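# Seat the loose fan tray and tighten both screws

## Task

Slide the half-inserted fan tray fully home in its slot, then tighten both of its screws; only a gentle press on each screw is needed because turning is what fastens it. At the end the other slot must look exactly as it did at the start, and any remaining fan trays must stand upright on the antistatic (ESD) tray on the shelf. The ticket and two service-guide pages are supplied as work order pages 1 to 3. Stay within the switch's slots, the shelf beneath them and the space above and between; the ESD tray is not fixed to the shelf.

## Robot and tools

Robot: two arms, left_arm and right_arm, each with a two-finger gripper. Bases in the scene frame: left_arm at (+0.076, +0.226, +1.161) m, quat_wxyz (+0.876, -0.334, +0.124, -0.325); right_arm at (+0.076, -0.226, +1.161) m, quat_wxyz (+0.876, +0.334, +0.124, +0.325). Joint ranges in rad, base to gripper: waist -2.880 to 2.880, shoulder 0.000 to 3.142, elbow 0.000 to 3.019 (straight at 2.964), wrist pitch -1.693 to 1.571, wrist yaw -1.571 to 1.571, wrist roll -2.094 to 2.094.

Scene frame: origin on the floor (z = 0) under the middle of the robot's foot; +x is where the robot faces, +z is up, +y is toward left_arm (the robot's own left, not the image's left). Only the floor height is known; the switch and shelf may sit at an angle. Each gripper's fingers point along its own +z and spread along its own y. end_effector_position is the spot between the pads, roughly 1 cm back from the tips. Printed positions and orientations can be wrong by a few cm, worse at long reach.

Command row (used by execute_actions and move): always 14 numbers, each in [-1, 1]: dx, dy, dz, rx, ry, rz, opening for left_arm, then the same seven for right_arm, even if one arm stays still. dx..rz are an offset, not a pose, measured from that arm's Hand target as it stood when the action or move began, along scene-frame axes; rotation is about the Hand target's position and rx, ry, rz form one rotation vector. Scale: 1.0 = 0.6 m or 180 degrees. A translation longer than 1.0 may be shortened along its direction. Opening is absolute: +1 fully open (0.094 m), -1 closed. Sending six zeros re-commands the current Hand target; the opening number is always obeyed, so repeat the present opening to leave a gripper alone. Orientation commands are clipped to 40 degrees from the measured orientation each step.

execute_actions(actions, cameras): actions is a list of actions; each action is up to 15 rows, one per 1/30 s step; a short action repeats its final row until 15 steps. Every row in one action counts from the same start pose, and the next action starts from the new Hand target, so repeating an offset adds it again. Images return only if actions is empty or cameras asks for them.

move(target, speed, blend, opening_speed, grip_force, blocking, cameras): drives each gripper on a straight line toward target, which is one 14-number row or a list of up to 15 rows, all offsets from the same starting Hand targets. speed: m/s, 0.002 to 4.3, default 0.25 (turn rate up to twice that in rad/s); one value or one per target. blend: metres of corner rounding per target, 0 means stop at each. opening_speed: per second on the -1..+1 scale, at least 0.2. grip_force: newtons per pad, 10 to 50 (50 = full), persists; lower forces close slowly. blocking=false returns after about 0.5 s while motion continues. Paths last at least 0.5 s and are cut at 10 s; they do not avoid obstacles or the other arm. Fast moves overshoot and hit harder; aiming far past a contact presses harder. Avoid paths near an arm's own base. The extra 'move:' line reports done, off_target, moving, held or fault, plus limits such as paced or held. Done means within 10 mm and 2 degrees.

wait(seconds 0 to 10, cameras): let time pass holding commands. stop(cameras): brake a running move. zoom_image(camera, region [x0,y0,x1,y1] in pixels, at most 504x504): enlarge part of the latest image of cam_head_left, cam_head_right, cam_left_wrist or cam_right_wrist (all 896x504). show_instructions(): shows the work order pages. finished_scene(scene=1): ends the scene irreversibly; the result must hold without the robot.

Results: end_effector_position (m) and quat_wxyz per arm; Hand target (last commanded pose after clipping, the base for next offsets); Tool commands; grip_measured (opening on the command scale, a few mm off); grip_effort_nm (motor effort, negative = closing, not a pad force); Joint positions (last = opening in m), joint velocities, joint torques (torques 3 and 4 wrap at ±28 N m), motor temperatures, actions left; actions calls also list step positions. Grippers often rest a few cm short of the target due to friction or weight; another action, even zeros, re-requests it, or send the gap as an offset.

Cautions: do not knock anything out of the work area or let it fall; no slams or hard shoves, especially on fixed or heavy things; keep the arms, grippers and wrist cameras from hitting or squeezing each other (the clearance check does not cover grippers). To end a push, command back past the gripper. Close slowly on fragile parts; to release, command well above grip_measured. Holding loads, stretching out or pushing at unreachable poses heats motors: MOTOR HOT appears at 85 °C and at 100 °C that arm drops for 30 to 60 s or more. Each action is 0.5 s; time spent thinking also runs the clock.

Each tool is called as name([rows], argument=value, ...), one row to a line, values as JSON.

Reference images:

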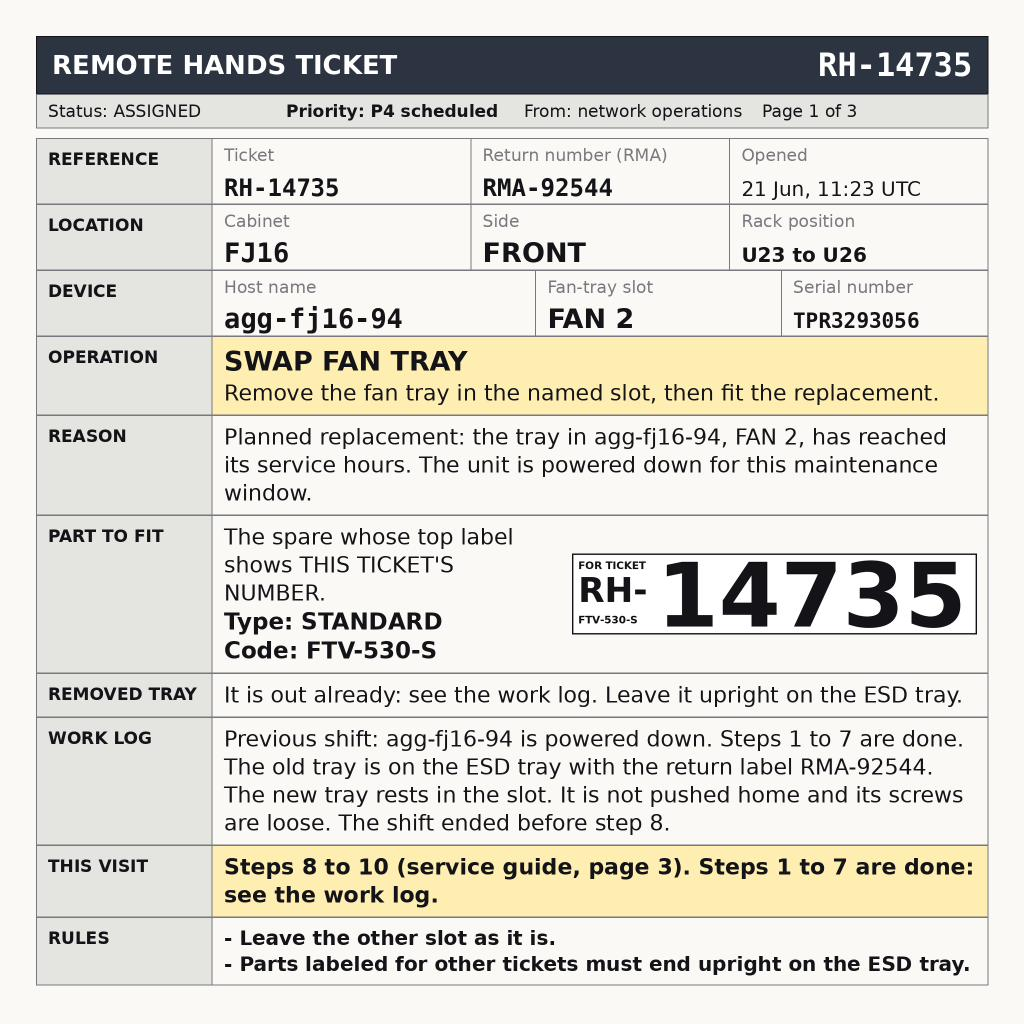

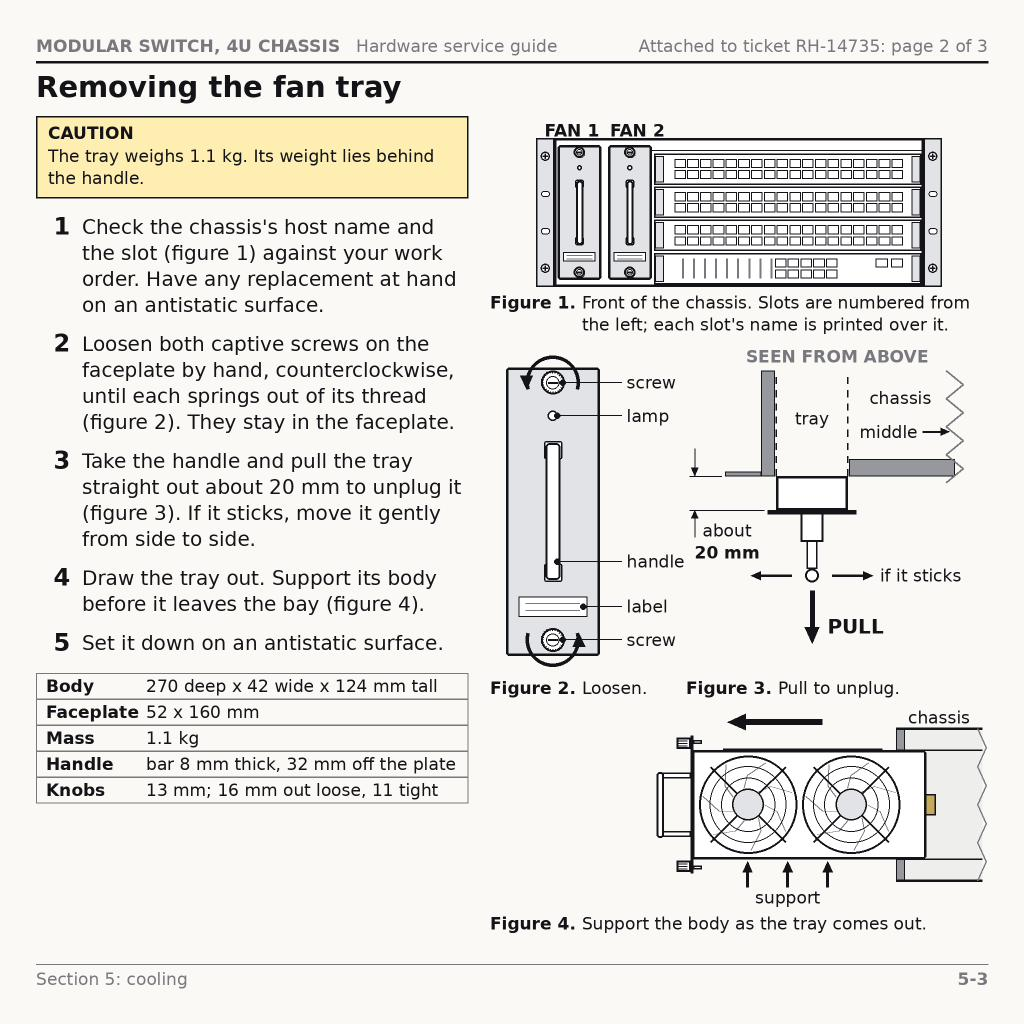

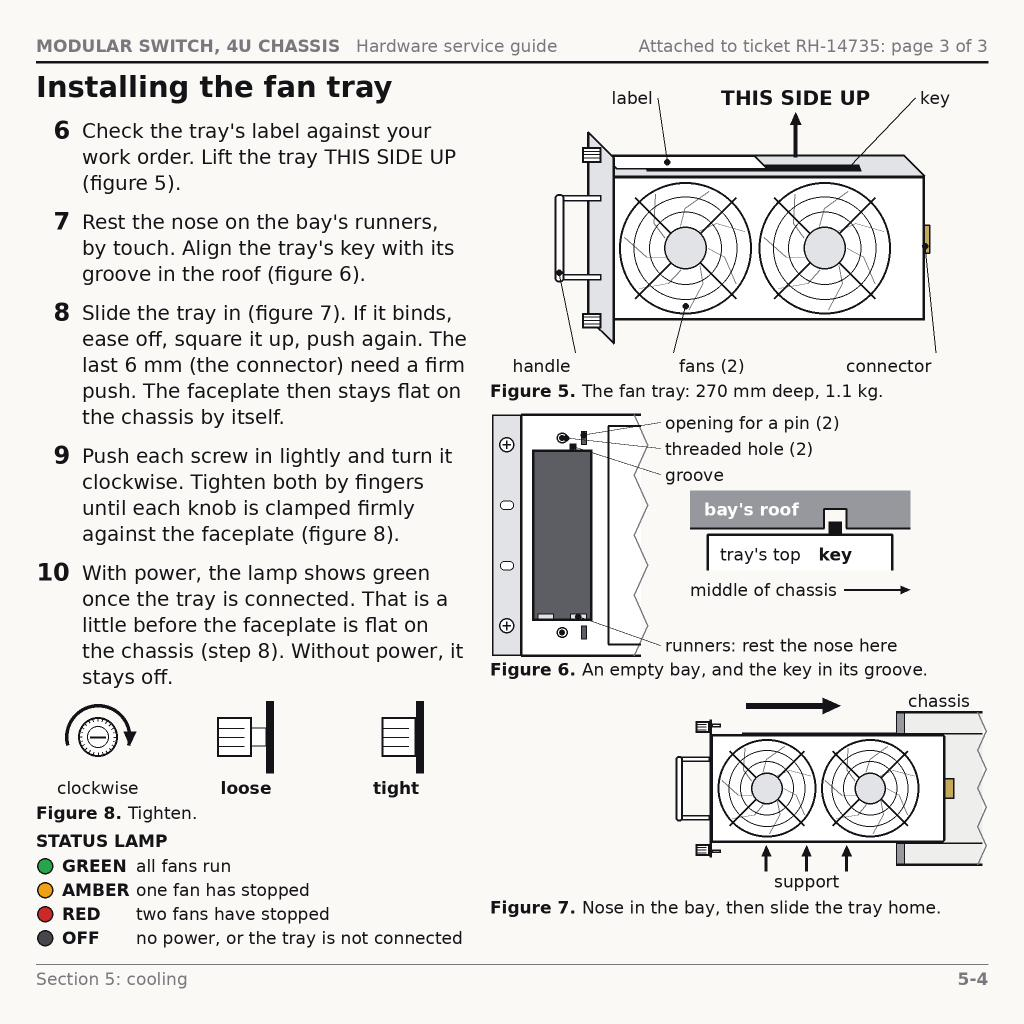

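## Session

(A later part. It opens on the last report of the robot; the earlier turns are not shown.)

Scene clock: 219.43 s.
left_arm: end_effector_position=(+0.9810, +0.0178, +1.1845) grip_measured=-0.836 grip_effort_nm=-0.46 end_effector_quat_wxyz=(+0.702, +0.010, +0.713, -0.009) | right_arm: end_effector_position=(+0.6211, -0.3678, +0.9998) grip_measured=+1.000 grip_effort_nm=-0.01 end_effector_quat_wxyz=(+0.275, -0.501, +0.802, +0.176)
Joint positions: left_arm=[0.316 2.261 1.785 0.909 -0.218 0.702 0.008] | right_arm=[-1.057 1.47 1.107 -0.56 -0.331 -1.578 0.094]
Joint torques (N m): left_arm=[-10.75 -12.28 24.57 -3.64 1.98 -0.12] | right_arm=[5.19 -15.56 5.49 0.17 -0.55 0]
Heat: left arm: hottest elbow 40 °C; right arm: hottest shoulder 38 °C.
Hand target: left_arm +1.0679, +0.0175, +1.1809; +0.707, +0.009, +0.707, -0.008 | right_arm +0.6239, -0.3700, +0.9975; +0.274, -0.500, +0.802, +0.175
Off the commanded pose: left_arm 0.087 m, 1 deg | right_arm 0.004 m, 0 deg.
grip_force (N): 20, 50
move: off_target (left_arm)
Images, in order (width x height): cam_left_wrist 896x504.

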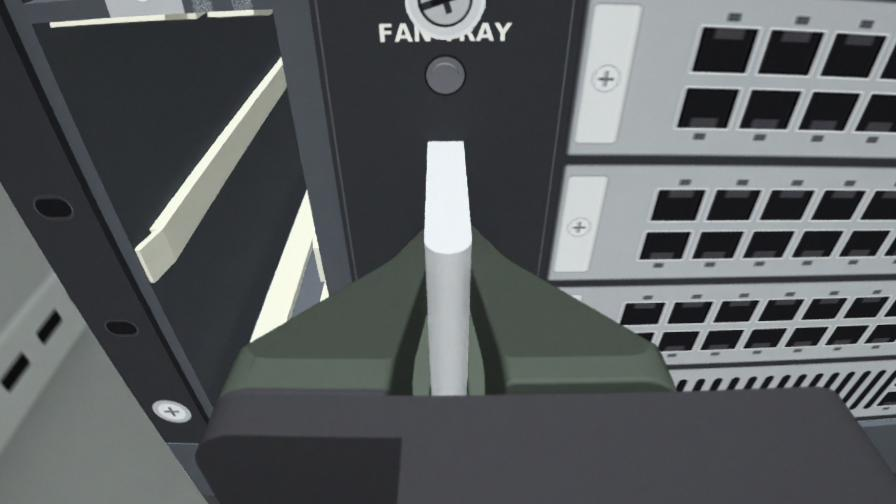

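move([
  [-0.13,0.0,0.0,0,0,0,-0.9,0,0,0,0,0,0,1],
  [-0.14,0.0,0,0,0,0,-0.4,0,0,0,0,0,0,1],
  [-0.27,0.0,0,0,0,0,-0.4,0,0,0,0,0,0,1],
  [-0.27,0.1,0.06,0,0,0,-0.4,0,0,0,0,0,0,1],
], speed=0.12, grip_force=[50,50], cameras=["cam_left_wrist"])

zoom_image(camera="cam_left_wrist", region=[300, 0, 700, 300])

Scene clock: 228.83 s.
left_arm: end_effector_position=(+0.9072, +0.0730, +1.2287) grip_measured=-0.402 grip_effort_nm=0.14 end_effector_quat_wxyz=(+0.714, +0.005, +0.700, -0.009) | right_arm: end_effector_position=(+0.6211, -0.3678, +0.9998) grip_measured=+1.000 grip_effort_nm=-0.01 end_effector_quat_wxyz=(+0.275, -0.501, +0.802, +0.176)
Joint positions: left_arm=[0.315 2.015 1.408 1.071 -0.202 0.703 0.028] | right_arm=[-1.057 1.47 1.107 -0.56 -0.331 -1.578 0.094]
Joint torques (N m): left_arm=[-10.23 -15.91 4.96 0.49 0.59 -0.01] | right_arm=[5.25 -15.56 5.45 0.21 -0.54 0.02]
Motor temperatures (°C): left_arm=[37 37 41 31 32 28 29] | right_arm=[30 38 35 29 32 30 29]
Heat: left arm: hottest elbow 41 °C; right arm: hottest shoulder 38 °C.
Hand target: left_arm +0.9059, +0.0775, +1.2171; +0.707, +0.009, +0.707, -0.008 | right_arm +0.6239, -0.3700, +0.9975; +0.274, -0.500, +0.802, +0.175
Off the commanded pose: left_arm 0.013 m, 1 deg | right_arm 0.004 m, 0 deg.
move: off_target (left_arm)
Images, in order (width x height): cam_left_wrist 896x504.

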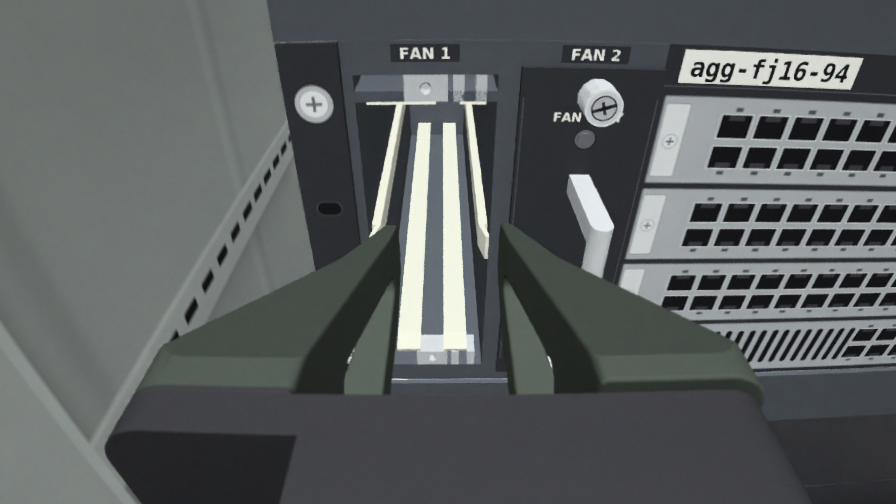

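Scaled by 1.260 from the camera's 896x504 image, which has a finer 1280x720 frame.

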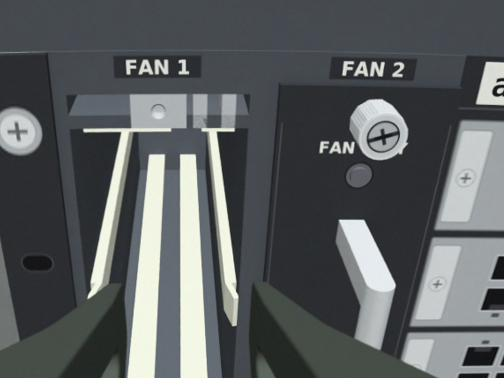

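zoom_image(camera="cam_left_wrist", region=[490, 50, 570, 210])

zoom_image(camera="cam_left_wrist", region=[500, 50, 680, 140])

Scaled by 3.150 from the camera's 896x504 image, which has a finer 1280x720 frame.

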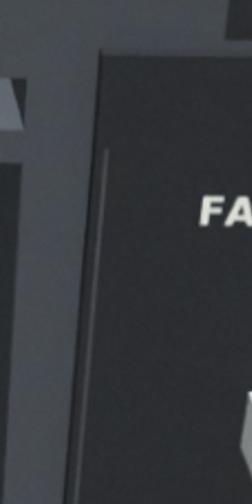

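Scaled by 2.800 from the camera's 896x504 image, which has a finer 1280x720 frame.

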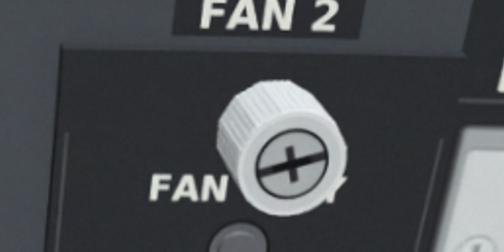

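move(target=[-0.1,0.096,-0.07,0,0,0,-0.4,0,0,0,0,0,0,1], cameras=["cam_left_wrist","cam_head_right"])

zoom_image(camera="cam_left_wrist", region=[590, 50, 670, 240])

zoom_image(camera="cam_head_right", region=[290, 160, 430, 330])

Scene clock: 237.97 s.
left_arm: end_effector_position=(+0.8463, +0.1303, +1.1635) grip_measured=-0.402 grip_effort_nm=0.14 end_effector_quat_wxyz=(+0.699, +0.019, +0.715, -0.006) | right_arm: end_effector_position=(+0.6211, -0.3678, +0.9998) grip_measured=+1.000 grip_effort_nm=-0.01 end_effector_quat_wxyz=(+0.275, -0.501, +0.802, +0.176)
Joint positions: left_arm=[0.434 1.944 1.162 1.194 -0.11 0.668 0.028] | right_arm=[-1.057 1.47 1.107 -0.56 -0.331 -1.578 0.094]
Joint torques (N m): left_arm=[-9.82 -16.26 3.75 1.59 0.47 -0.14] | right_arm=[5.25 -15.5 5.48 0.17 -0.53 0.01]
Heat: left arm: hottest elbow 39 °C; right arm: hottest shoulder 38 °C.
Hand target: left_arm +0.8460, +0.1352, +1.1750; +0.707, +0.009, +0.707, -0.008 | right_arm +0.6239, -0.3700, +0.9975; +0.274, -0.500, +0.802, +0.175
Off the commanded pose: left_arm 0.013 m, 2 deg | right_arm 0.004 m, 0 deg.
move: off_target (left_arm)
Images, in order (width x height): cam_head_right 896x504, cam_left_wrist 896x504.

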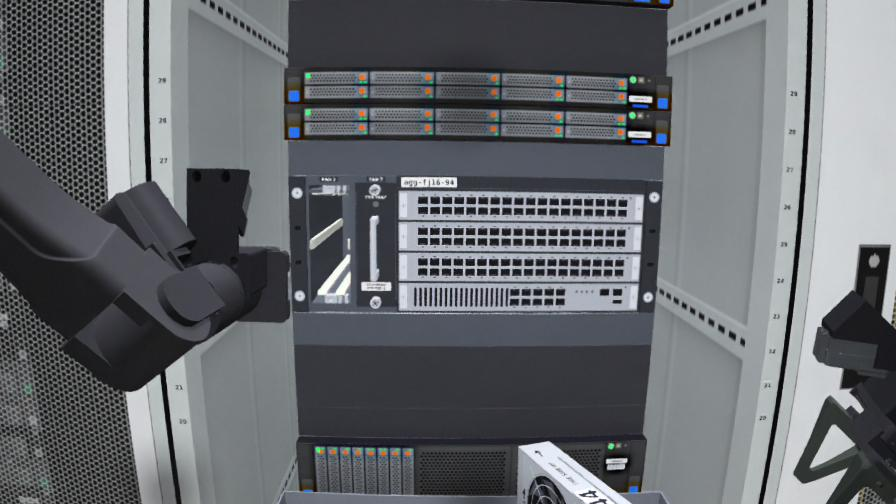

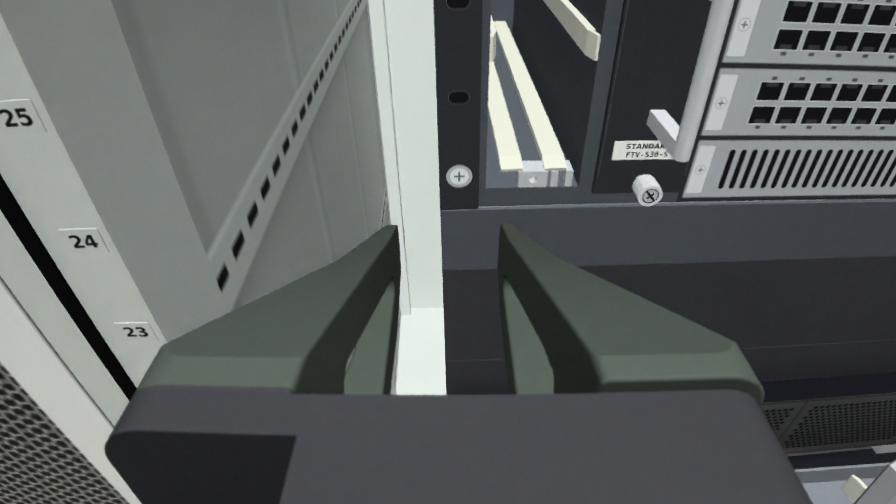

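Scaled by 2.653 from the camera's 896x504 image, which has a finer 1280x720 frame.

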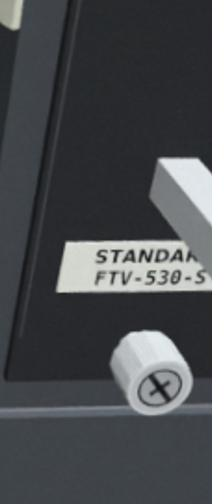

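Scaled by 2.965 from the camera's 896x504 image, which has a finer 1280x720 frame.

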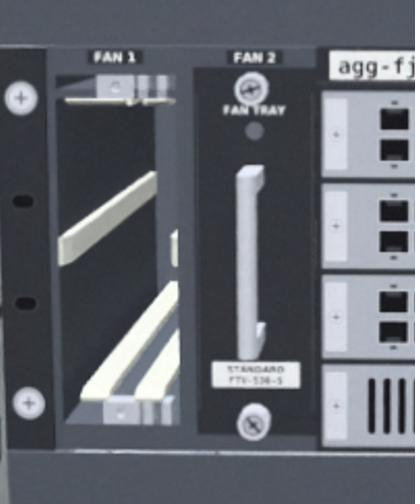

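zoom_image(camera="cam_left_wrist", region=[590, 0, 640, 60])

zoom_image(camera="cam_left_wrist", region=[580, 140, 640, 210])

Scaled by 8.400 from the camera's 896x504 image, which has a finer 1280x720 frame.

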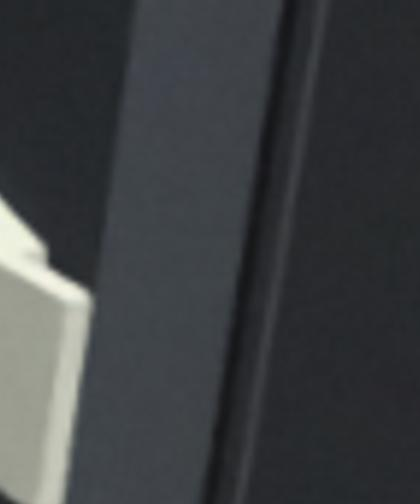

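Scaled by 7.200 from the camera's 896x504 image, which has a finer 1280x720 frame.

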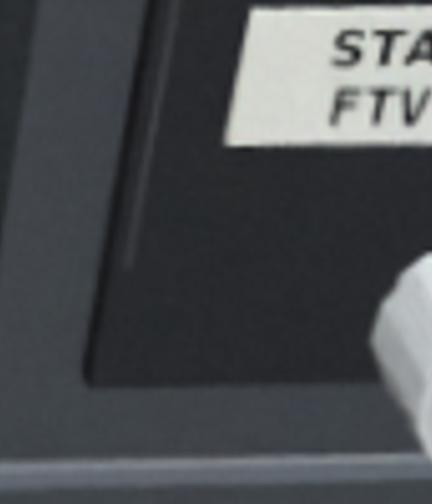

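move(target=[0.1,-0.197,-0.02,0,0,0,-0.2,0,0,0,0,0,0,1], cameras=["cam_left_wrist"])

zoom_image(camera="cam_left_wrist", region=[320, 160, 560, 300])

Scene clock: 252.73 s.
left_arm: end_effector_position=(+0.8931, +0.0122, +1.1553) grip_measured=-0.202 grip_effort_nm=0.14 end_effector_quat_wxyz=(+0.701, +0.012, +0.713, -0.018) | right_arm: end_effector_position=(+0.6211, -0.3678, +0.9998) grip_measured=+1.000 grip_effort_nm=-0.01 end_effector_quat_wxyz=(+0.275, -0.501, +0.802, +0.176)
Joint positions: left_arm=[0.31 2.2 1.475 1.147 -0.214 0.693 0.037] | right_arm=[-1.057 1.47 1.107 -0.56 -0.331 -1.578 0.094]
Joint torques (N m): left_arm=[-11.81 -16.62 8.13 0.62 0.44 0.15] | right_arm=[5.3 -15.33 5.49 0.2 -0.55 0.01]
Heat: left arm: hottest shoulder 37 °C; right arm: hottest shoulder 38 °C.
Hand target: left_arm +0.9058, +0.0167, +1.1630; +0.707, +0.009, +0.707, -0.009 | right_arm +0.6239, -0.3700, +0.9975; +0.274, -0.500, +0.802, +0.175
Off the commanded pose: left_arm 0.016 m, 1 deg | right_arm 0.004 m, 0 deg.
move: off_target (left_arm)
Images, in order (width x height): cam_left_wrist 896x504.

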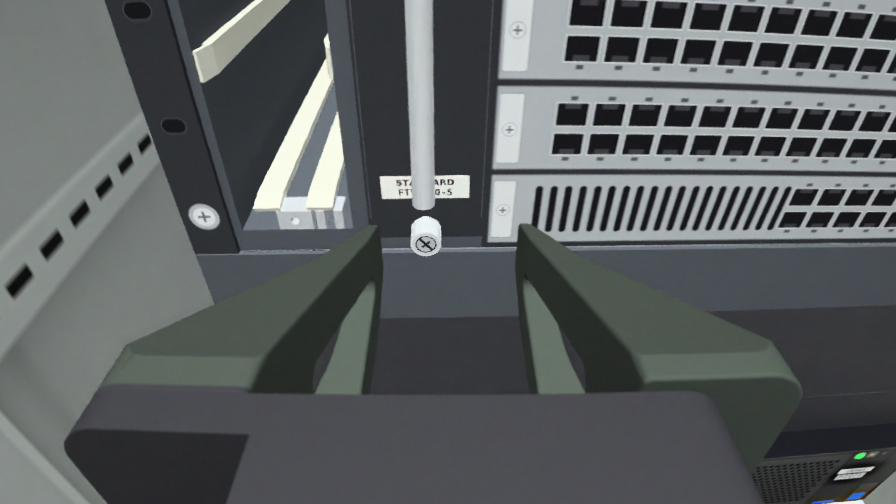

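Scaled by 2.100 from the camera's 896x504 image, which has a finer 1280x720 frame.

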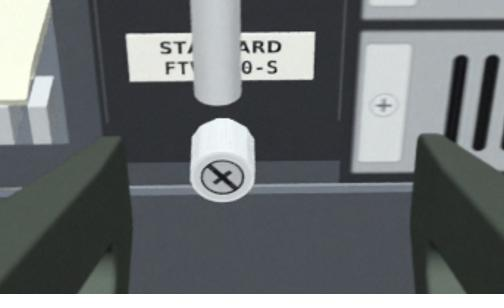

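move([
  [0.0,0.1,0.0,0,0,0,-0.2,0,0,0,0,0,0,1],
  [0.06,0.1,0.02,0,0,0,-0.2,0,0,0,0,0,0,1],
], blend=[0.01,0], speed=0.15, cameras=["cam_left_wrist"])

zoom_image(camera="cam_left_wrist", region=[480, 0, 680, 240])

Scene clock: 269.00 s.
left_arm: end_effector_position=(+0.9322, +0.0767, +1.1717) grip_measured=-0.202 grip_effort_nm=0.14 end_effector_quat_wxyz=(+0.703, +0.017, +0.711, -0.006) | right_arm: end_effector_position=(+0.6211, -0.3678, +0.9998) grip_measured=+1.000 grip_effort_nm=-0.01 end_effector_quat_wxyz=(+0.275, -0.501, +0.802, +0.176)
Joint positions: left_arm=[0.38 2.113 1.509 1.032 -0.155 0.689 0.037] | right_arm=[-1.057 1.47 1.107 -0.56 -0.331 -1.578 0.094]
Joint torques (N m): left_arm=[-11.4 -16.56 8.51 0.49 0.49 -0.15] | right_arm=[5.25 -15.38 5.53 0.13 -0.55 0]
Heat: left arm: hottest shoulder 37 °C; right arm: hottest shoulder 38 °C.
Hand target: left_arm +0.9418, +0.0766, +1.1748; +0.707, +0.009, +0.707, -0.009 | right_arm +0.6239, -0.3700, +0.9975; +0.274, -0.500, +0.802, +0.175
Off the commanded pose: left_arm 0.010 m, 1 deg | right_arm 0.004 m, 0 deg.
move: done
Images, in order (width x height): cam_left_wrist 896x504.

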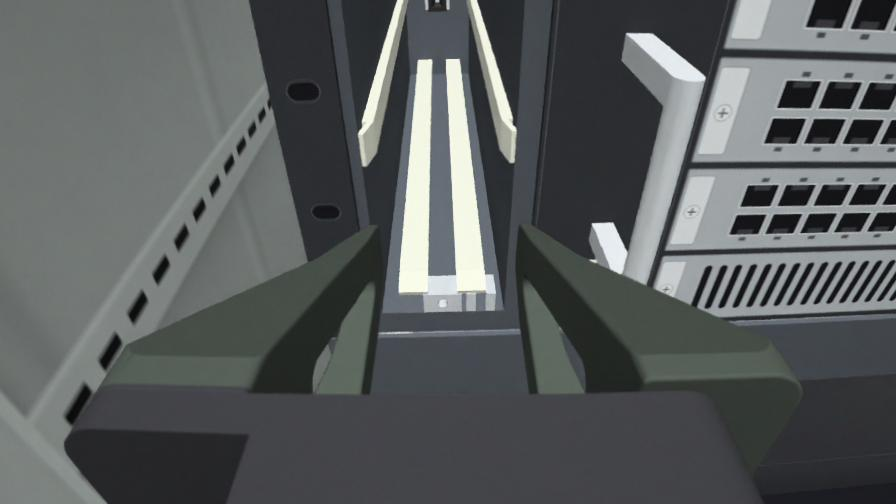

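Scaled by 2.100 from the camera's 896x504 image, which has a finer 1280x720 frame.

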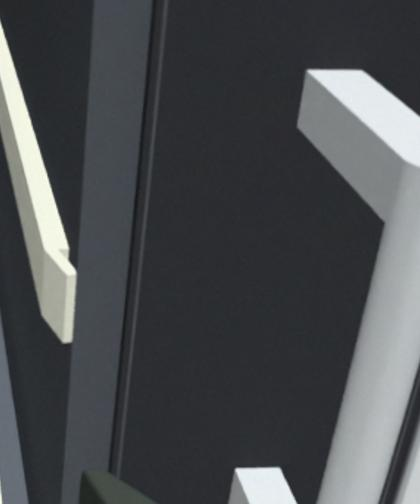

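zoom_image(camera="cam_left_wrist", region=[520, 40, 580, 120])

Scaled by 6.300 from the camera's 896x504 image, which has a finer 1280x720 frame.

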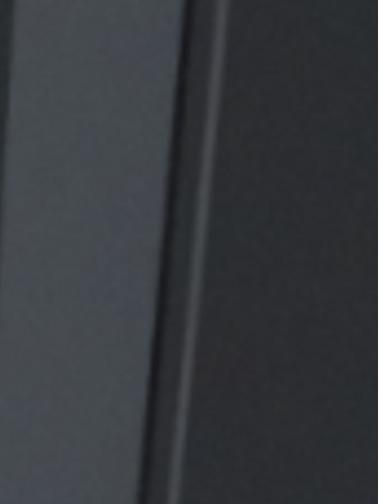

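move([
  [-0.07,0.0,-0.05,0,0,0,-0.25,0,0,0,0,0,0,1],
  [-0.07,-0.09,-0.1,0,0,0,-0.25,0,0,0,0,0,0,1],
], blend=[0.01,0], speed=0.15, cameras=["cam_left_wrist","cam_head_left"])

Scene clock: 288.93 s.
left_arm: end_effector_position=(+0.8884, +0.0226, +1.0943) grip_measured=-0.248 grip_effort_nm=-0.11 end_effector_quat_wxyz=(+0.691, +0.022, +0.723, -0.011) | right_arm: end_effector_position=(+0.6211, -0.3678, +0.9998) grip_measured=+1.000 grip_effort_nm=0.00 end_effector_quat_wxyz=(+0.275, -0.501, +0.802, +0.176)
Joint positions: left_arm=[0.375 2.27 1.487 1.174 -0.168 0.684 0.035] | right_arm=[-1.057 1.47 1.107 -0.56 -0.331 -1.578 0.094]
Joint torques (N m): left_arm=[-13.04 -17.08 7.21 1.46 0.36 -0.03] | right_arm=[5.07 -15.44 5.48 0.2 -0.55 0.02]
Motor temperatures (°C): left_arm=[37 37 35 30 30 27 29] | right_arm=[30 38 35 28 31 30 29]
Heat: left arm: hottest waist 37 °C; right arm: hottest shoulder 38 °C.
Hand target: left_arm +0.8999, +0.0229, +1.1148; +0.707, +0.009, +0.707, -0.009 | right_arm +0.6239, -0.3700, +0.9975; +0.274, -0.500, +0.802, +0.175
Off the commanded pose: left_arm 0.023 m, 3 deg | right_arm 0.004 m, 0 deg.
move: off_target (left_arm)
Images, in order (width x height): cam_head_left 896x504, cam_left_wrist 896x504.

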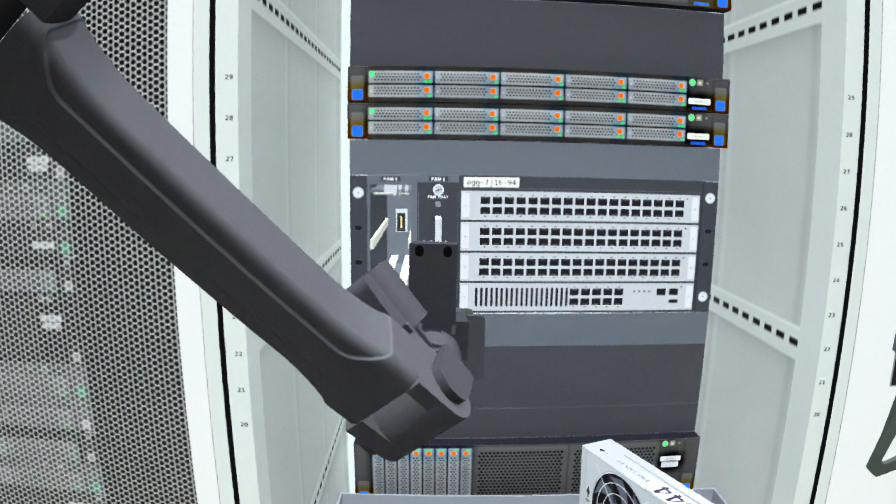

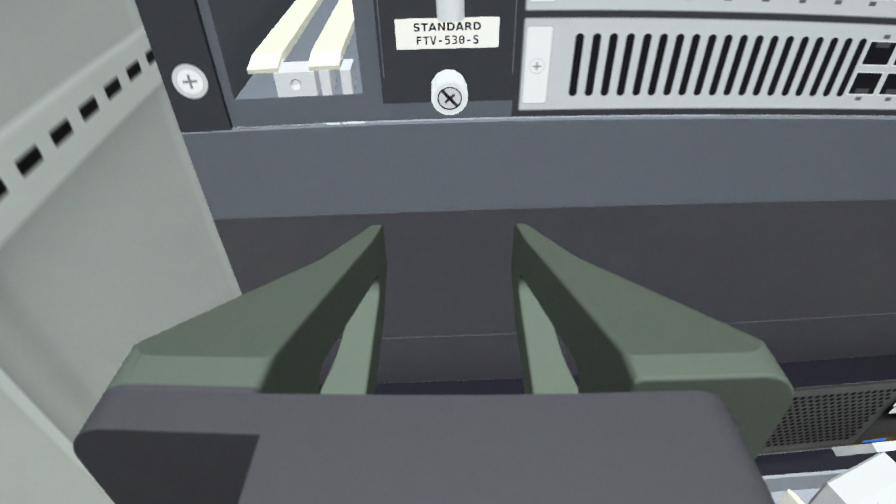

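move(target=[0.07,0.0,0.018,0,-0.01,0,-0.4,0,0,0,0,0,0,1], speed=0.12, cameras=["cam_left_wrist"])

Scene clock: 298.10 s.
left_arm: end_effector_position=(+0.9357, +0.0300, +1.1230) grip_measured=-0.398 grip_effort_nm=-0.11 end_effector_quat_wxyz=(+0.715, +0.009, +0.699, -0.007) | right_arm: end_effector_position=(+0.6211, -0.3678, +0.9998) grip_measured=+1.000 grip_effort_nm=0.00 end_effector_quat_wxyz=(+0.275, -0.501, +0.802, +0.176)
Joint positions: left_arm=[0.375 2.293 1.64 1.113 -0.146 0.684 0.028] | right_arm=[-1.057 1.47 1.107 -0.56 -0.331 -1.578 0.094]
Joint torques (N m): left_arm=[-12.81 -16.32 8.02 0.42 0.55 0] | right_arm=[5.13 -15.33 5.46 0.18 -0.54 0.01]
Heat: left arm: hottest waist 37 °C; right arm: hottest shoulder 38 °C.
Hand target: left_arm +0.9419, +0.0229, +1.1257; +0.718, +0.009, +0.696, -0.008 | right_arm +0.6239, -0.3700, +0.9975; +0.274, -0.500, +0.802, +0.175
Off the commanded pose: left_arm 0.010 m, 1 deg | right_arm 0.004 m, 0 deg.
move: done
Images, in order (width x height): cam_left_wrist 896x504.

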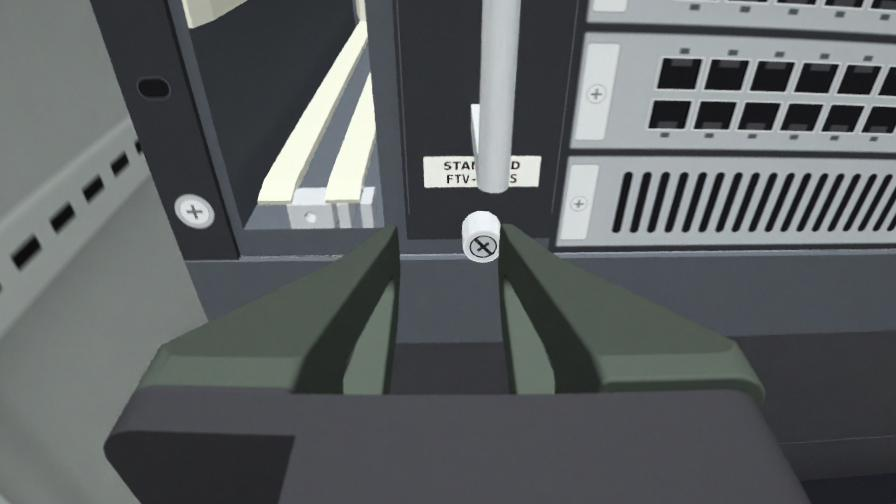

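zoom_image(camera="cam_left_wrist", region=[380, 150, 580, 270])

Scaled by 2.520 from the camera's 896x504 image, which has a finer 1280x720 frame.

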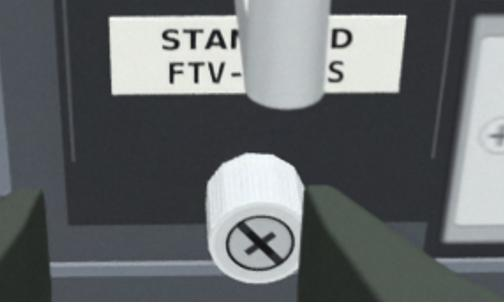

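move(target=[0.02,-0.015,-0.018,0,0,0,-0.4,0,0,0,0,0,0,1], speed=0.1, cameras=["cam_left_wrist"])

Scene clock: 307.90 s.
left_arm: end_effector_position=(+0.9450, +0.0176, +1.1110) grip_measured=-0.398 grip_effort_nm=-0.11 end_effector_quat_wxyz=(+0.713, +0.012, +0.701, -0.009) | right_arm: end_effector_position=(+0.6211, -0.3678, +0.9998) grip_measured=+1.000 grip_effort_nm=-0.01 end_effector_quat_wxyz=(+0.275, -0.501, +0.802, +0.176)
Joint positions: left_arm=[0.375 2.341 1.705 1.088 -0.144 0.684 0.028] | right_arm=[-1.057 1.47 1.107 -0.56 -0.331 -1.578 0.094]
Joint torques (N m): left_arm=[-12.92 -16.97 8.95 0.73 0.53 -0.04] | right_arm=[5.13 -15.21 5.46 0.2 -0.55 -0.01]
Heat: left arm: hottest shoulder 38 °C; right arm: hottest shoulder 38 °C.
Hand target: left_arm +0.9539, +0.0139, +1.1148; +0.718, +0.009, +0.696, -0.008 | right_arm +0.6239, -0.3700, +0.9975; +0.274, -0.500, +0.802, +0.175
Off the commanded pose: left_arm 0.010 m, 1 deg | right_arm 0.004 m, 0 deg.
move: done
Images, in order (width x height): cam_left_wrist 896x504.

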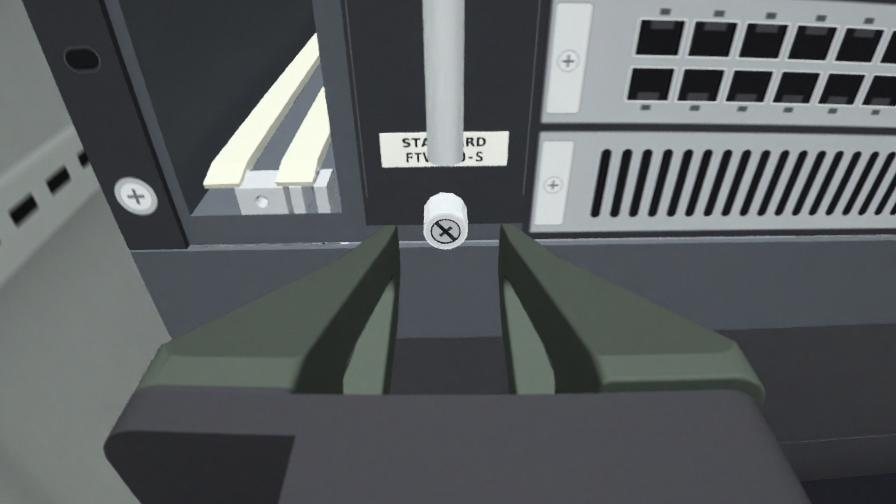

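move(target=[0.026,-0.0005,-0.015,0,0,0,-0.4,0,0,0,0,0,0,1], speed=0.1, cameras=["cam_left_wrist"])

Scene clock: 311.50 s.
left_arm: end_effector_position=(+0.9602, +0.0110, +1.1099) grip_measured=-0.398 grip_effort_nm=-0.11 end_effector_quat_wxyz=(+0.716, +0.014, +0.698, -0.011) | right_arm: end_effector_position=(+0.6211, -0.3678, +0.9998) grip_measured=+1.000 grip_effort_nm=0.00 end_effector_quat_wxyz=(+0.275, -0.501, +0.802, +0.176)
Joint positions: left_arm=[0.375 2.376 1.78 1.05 -0.134 0.684 0.028] | right_arm=[-1.057 1.47 1.107 -0.56 -0.331 -1.578 0.094]
Joint torques (N m): left_arm=[-12.75 -16.91 9.01 0.59 0.52 -0.08] | right_arm=[5.13 -15.56 5.48 0.23 -0.54 0.01]
Heat: left arm: hottest waist 37 °C; right arm: hottest shoulder 38 °C.
Hand target: left_arm +0.9695, +0.0136, +1.1058; +0.718, +0.009, +0.696, -0.008 | right_arm +0.6239, -0.3700, +0.9975; +0.274, -0.500, +0.802, +0.175
Off the commanded pose: left_arm 0.011 m, 1 deg | right_arm 0.004 m, 0 deg.
move: off_target (left_arm)
Images, in order (width x height): cam_left_wrist 896x504.

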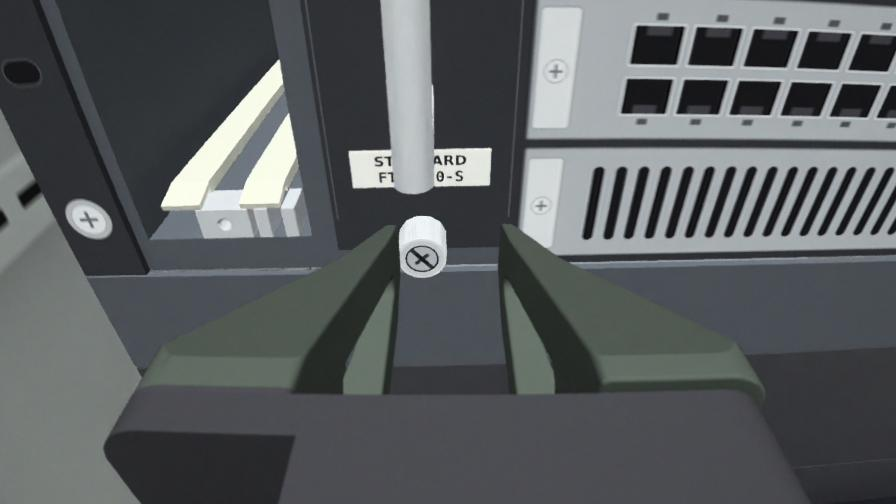

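move(target=[0.0,0.013,-0.016,0,0,0,-0.4,0,0,0,0,0,0,1], speed=0.1, cameras=["cam_left_wrist"])

Scene clock: 315.47 s.
left_arm: end_effector_position=(+0.9609, +0.0148, +1.1054) grip_measured=-0.398 grip_effort_nm=-0.11 end_effector_quat_wxyz=(+0.717, +0.017, +0.697, -0.011) | right_arm: end_effector_position=(+0.6211, -0.3678, +0.9998) grip_measured=+1.000 grip_effort_nm=0.00 end_effector_quat_wxyz=(+0.275, -0.501, +0.802, +0.176)
Joint positions: left_arm=[0.385 2.377 1.78 1.05 -0.119 0.684 0.028] | right_arm=[-1.057 1.47 1.107 -0.56 -0.331 -1.578 0.094]
Joint torques (N m): left_arm=[-11.93 -17.2 8.72 0.77 0.49 -0.14] | right_arm=[5.13 -15.56 5.48 0.17 -0.54 0.01]
Heat: left arm: hottest shoulder 38 °C; right arm: hottest shoulder 38 °C.
Hand target: left_arm +0.9695, +0.0212, +1.0964; +0.718, +0.009, +0.696, -0.008 | right_arm +0.6239, -0.3700, +0.9975; +0.274, -0.500, +0.802, +0.175
Off the commanded pose: left_arm 0.014 m, 1 deg | right_arm 0.004 m, 0 deg.
move: off_target (left_arm)
Images, in order (width x height): cam_left_wrist 896x504.

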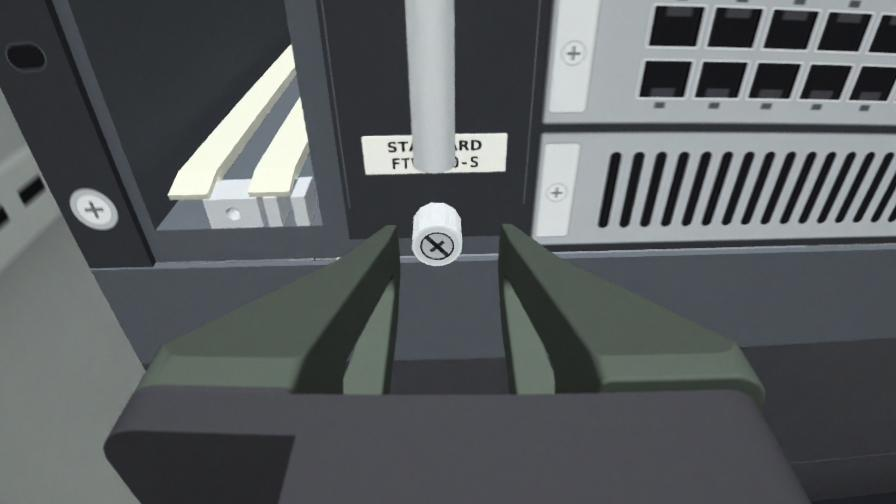

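move(target=[0.01,0.006,-0.011,0,0,0,-0.4,0,0,0,0,0,0,1], speed=0.1, cameras=["cam_left_wrist"])

Scene clock: 326.33 s.
left_arm: end_effector_position=(+0.9653, +0.0181, +1.0979) grip_measured=-0.398 grip_effort_nm=-0.11 end_effector_quat_wxyz=(+0.717, +0.017, +0.697, -0.011) | right_arm: end_effector_position=(+0.6211, -0.3678, +0.9998) grip_measured=+1.000 grip_effort_nm=-0.01 end_effector_quat_wxyz=(+0.275, -0.501, +0.802, +0.176)
Joint positions: left_arm=[0.396 2.391 1.802 1.043 -0.11 0.68 0.028] | right_arm=[-1.057 1.47 1.107 -0.56 -0.331 -1.578 0.094]
Joint torques (N m): left_arm=[-11.52 -16.91 9.1 0.57 0.51 -0.15] | right_arm=[5.36 -15.38 5.49 0.14 -0.55 0]
Heat: left arm: hottest shoulder 38 °C; right arm: hottest shoulder 38 °C.
Hand target: left_arm +0.9755, +0.0250, +1.0897; +0.718, +0.009, +0.696, -0.008 | right_arm +0.6239, -0.3700, +0.9975; +0.274, -0.500, +0.802, +0.175
Off the commanded pose: left_arm 0.015 m, 1 deg | right_arm 0.004 m, 0 deg.
move: off_target (left_arm)
Images, in order (width x height): cam_left_wrist 896x504.

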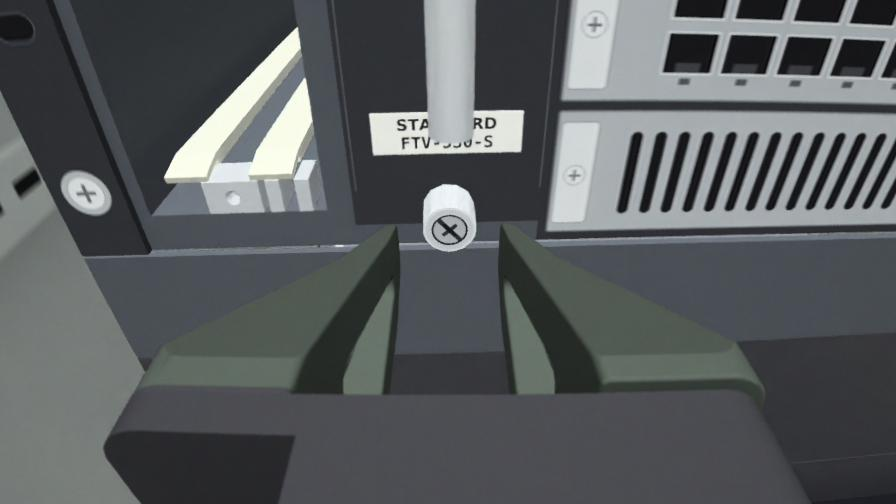

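move(target=[0.012,0.0,0.007,-0.35,0,0,-0.4,0,0,0,0,0,0,1], speed=0.3, cameras=["all"])

Scene clock: 335.33 s.
left_arm: end_effector_position=(+0.9725, +0.0180, +1.0963) grip_measured=-0.398 grip_effort_nm=-0.11 end_effector_quat_wxyz=(+0.613, -0.356, +0.599, -0.373) | right_arm: end_effector_position=(+0.6211, -0.3678, +0.9998) grip_measured=+1.000 grip_effort_nm=0.00 end_effector_quat_wxyz=(+0.275, -0.501, +0.802, +0.176)
Joint positions: left_arm=[0.393 2.417 1.847 1.043 -0.133 -0.408 0.028] | right_arm=[-1.057 1.47 1.107 -0.56 -0.331 -1.578 0.094]
Joint torques (N m): left_arm=[-12.04 -17.08 9.31 0.77 0.02 -0.09] | right_arm=[5.3 -15.5 5.45 0.14 -0.55 0.01]
Heat: left arm: hottest shoulder 38 °C; right arm: hottest shoulder 38 °C.
Hand target: left_arm +0.9828, +0.0249, +1.0940; +0.617, -0.367, +0.589, -0.371 | right_arm +0.6239, -0.3700, +0.9975; +0.274, -0.500, +0.802, +0.175
Off the commanded pose: left_arm 0.013 m, 2 deg | right_arm 0.004 m, 0 deg.
move: off_target (left_arm)

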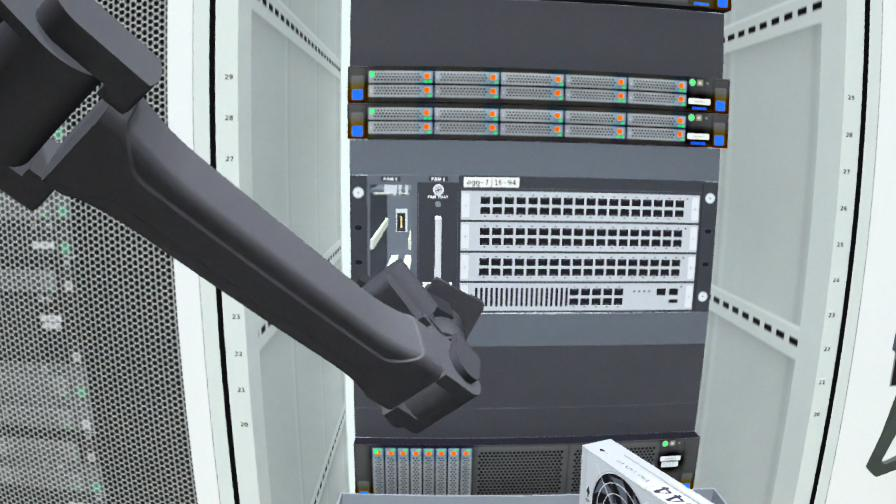

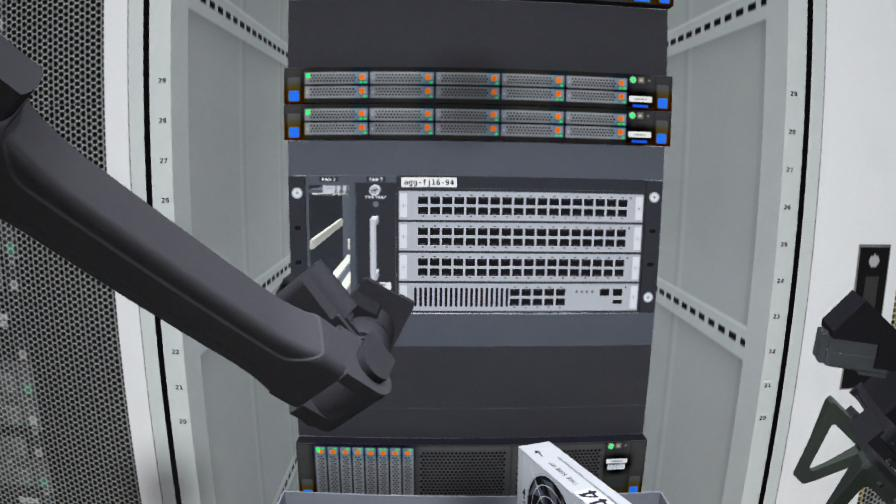

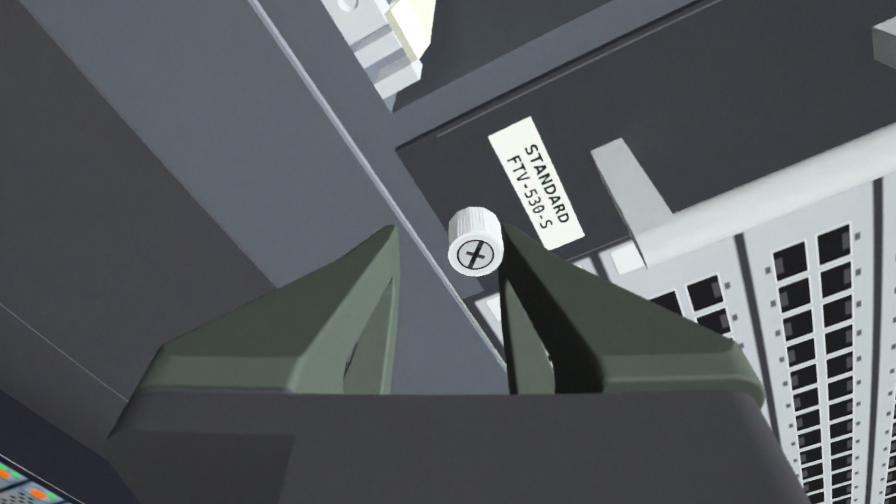

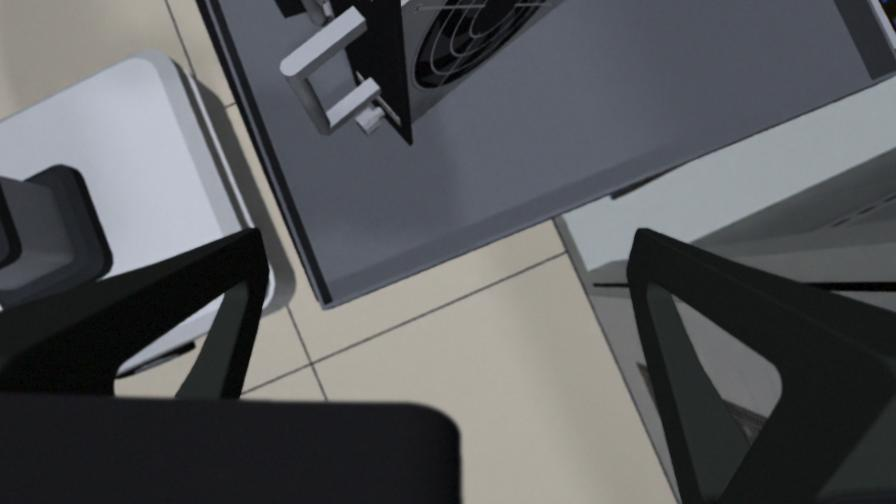

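move(target=[0.0,0.0,0.014,0,0,0,-0.4,0,0,0,0,0,0,1], speed=0.1, cameras=["cam_left_wrist"])

Scene clock: 340.90 s.
left_arm: end_effector_position=(+0.9723, +0.0177, +1.0965) grip_measured=-0.398 grip_effort_nm=-0.11 end_effector_quat_wxyz=(+0.613, -0.358, +0.599, -0.371) | right_arm: end_effector_position=(+0.6211, -0.3678, +0.9998) grip_measured=+1.000 grip_effort_nm=-0.01 end_effector_quat_wxyz=(+0.275, -0.501, +0.802, +0.176)
Joint positions: left_arm=[0.391 2.417 1.847 1.043 -0.141 -0.408 0.028] | right_arm=[-1.057 1.47 1.107 -0.56 -0.331 -1.578 0.094]
Joint torques (N m): left_arm=[-12.69 -18.26 8.55 0.68 0.06 -0.1] | right_arm=[5.25 -15.56 5.5 0.14 -0.54 0.01]
Heat: left arm: hottest shoulder 38 °C; right arm: hottest shoulder 38 °C.
Hand target: left_arm +0.9828, +0.0250, +1.1024; +0.617, -0.367, +0.589, -0.371 | right_arm +0.6239, -0.3700, +0.9975; +0.274, -0.500, +0.802, +0.175
Off the commanded pose: left_arm 0.014 m, 2 deg | right_arm 0.004 m, 0 deg.
move: off_target (left_arm)
Images, in order (width x height): cam_left_wrist 896x504.

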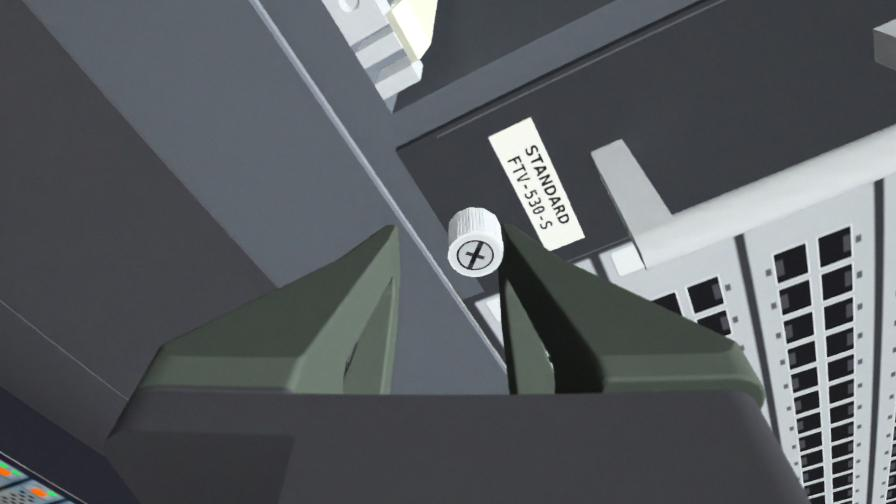

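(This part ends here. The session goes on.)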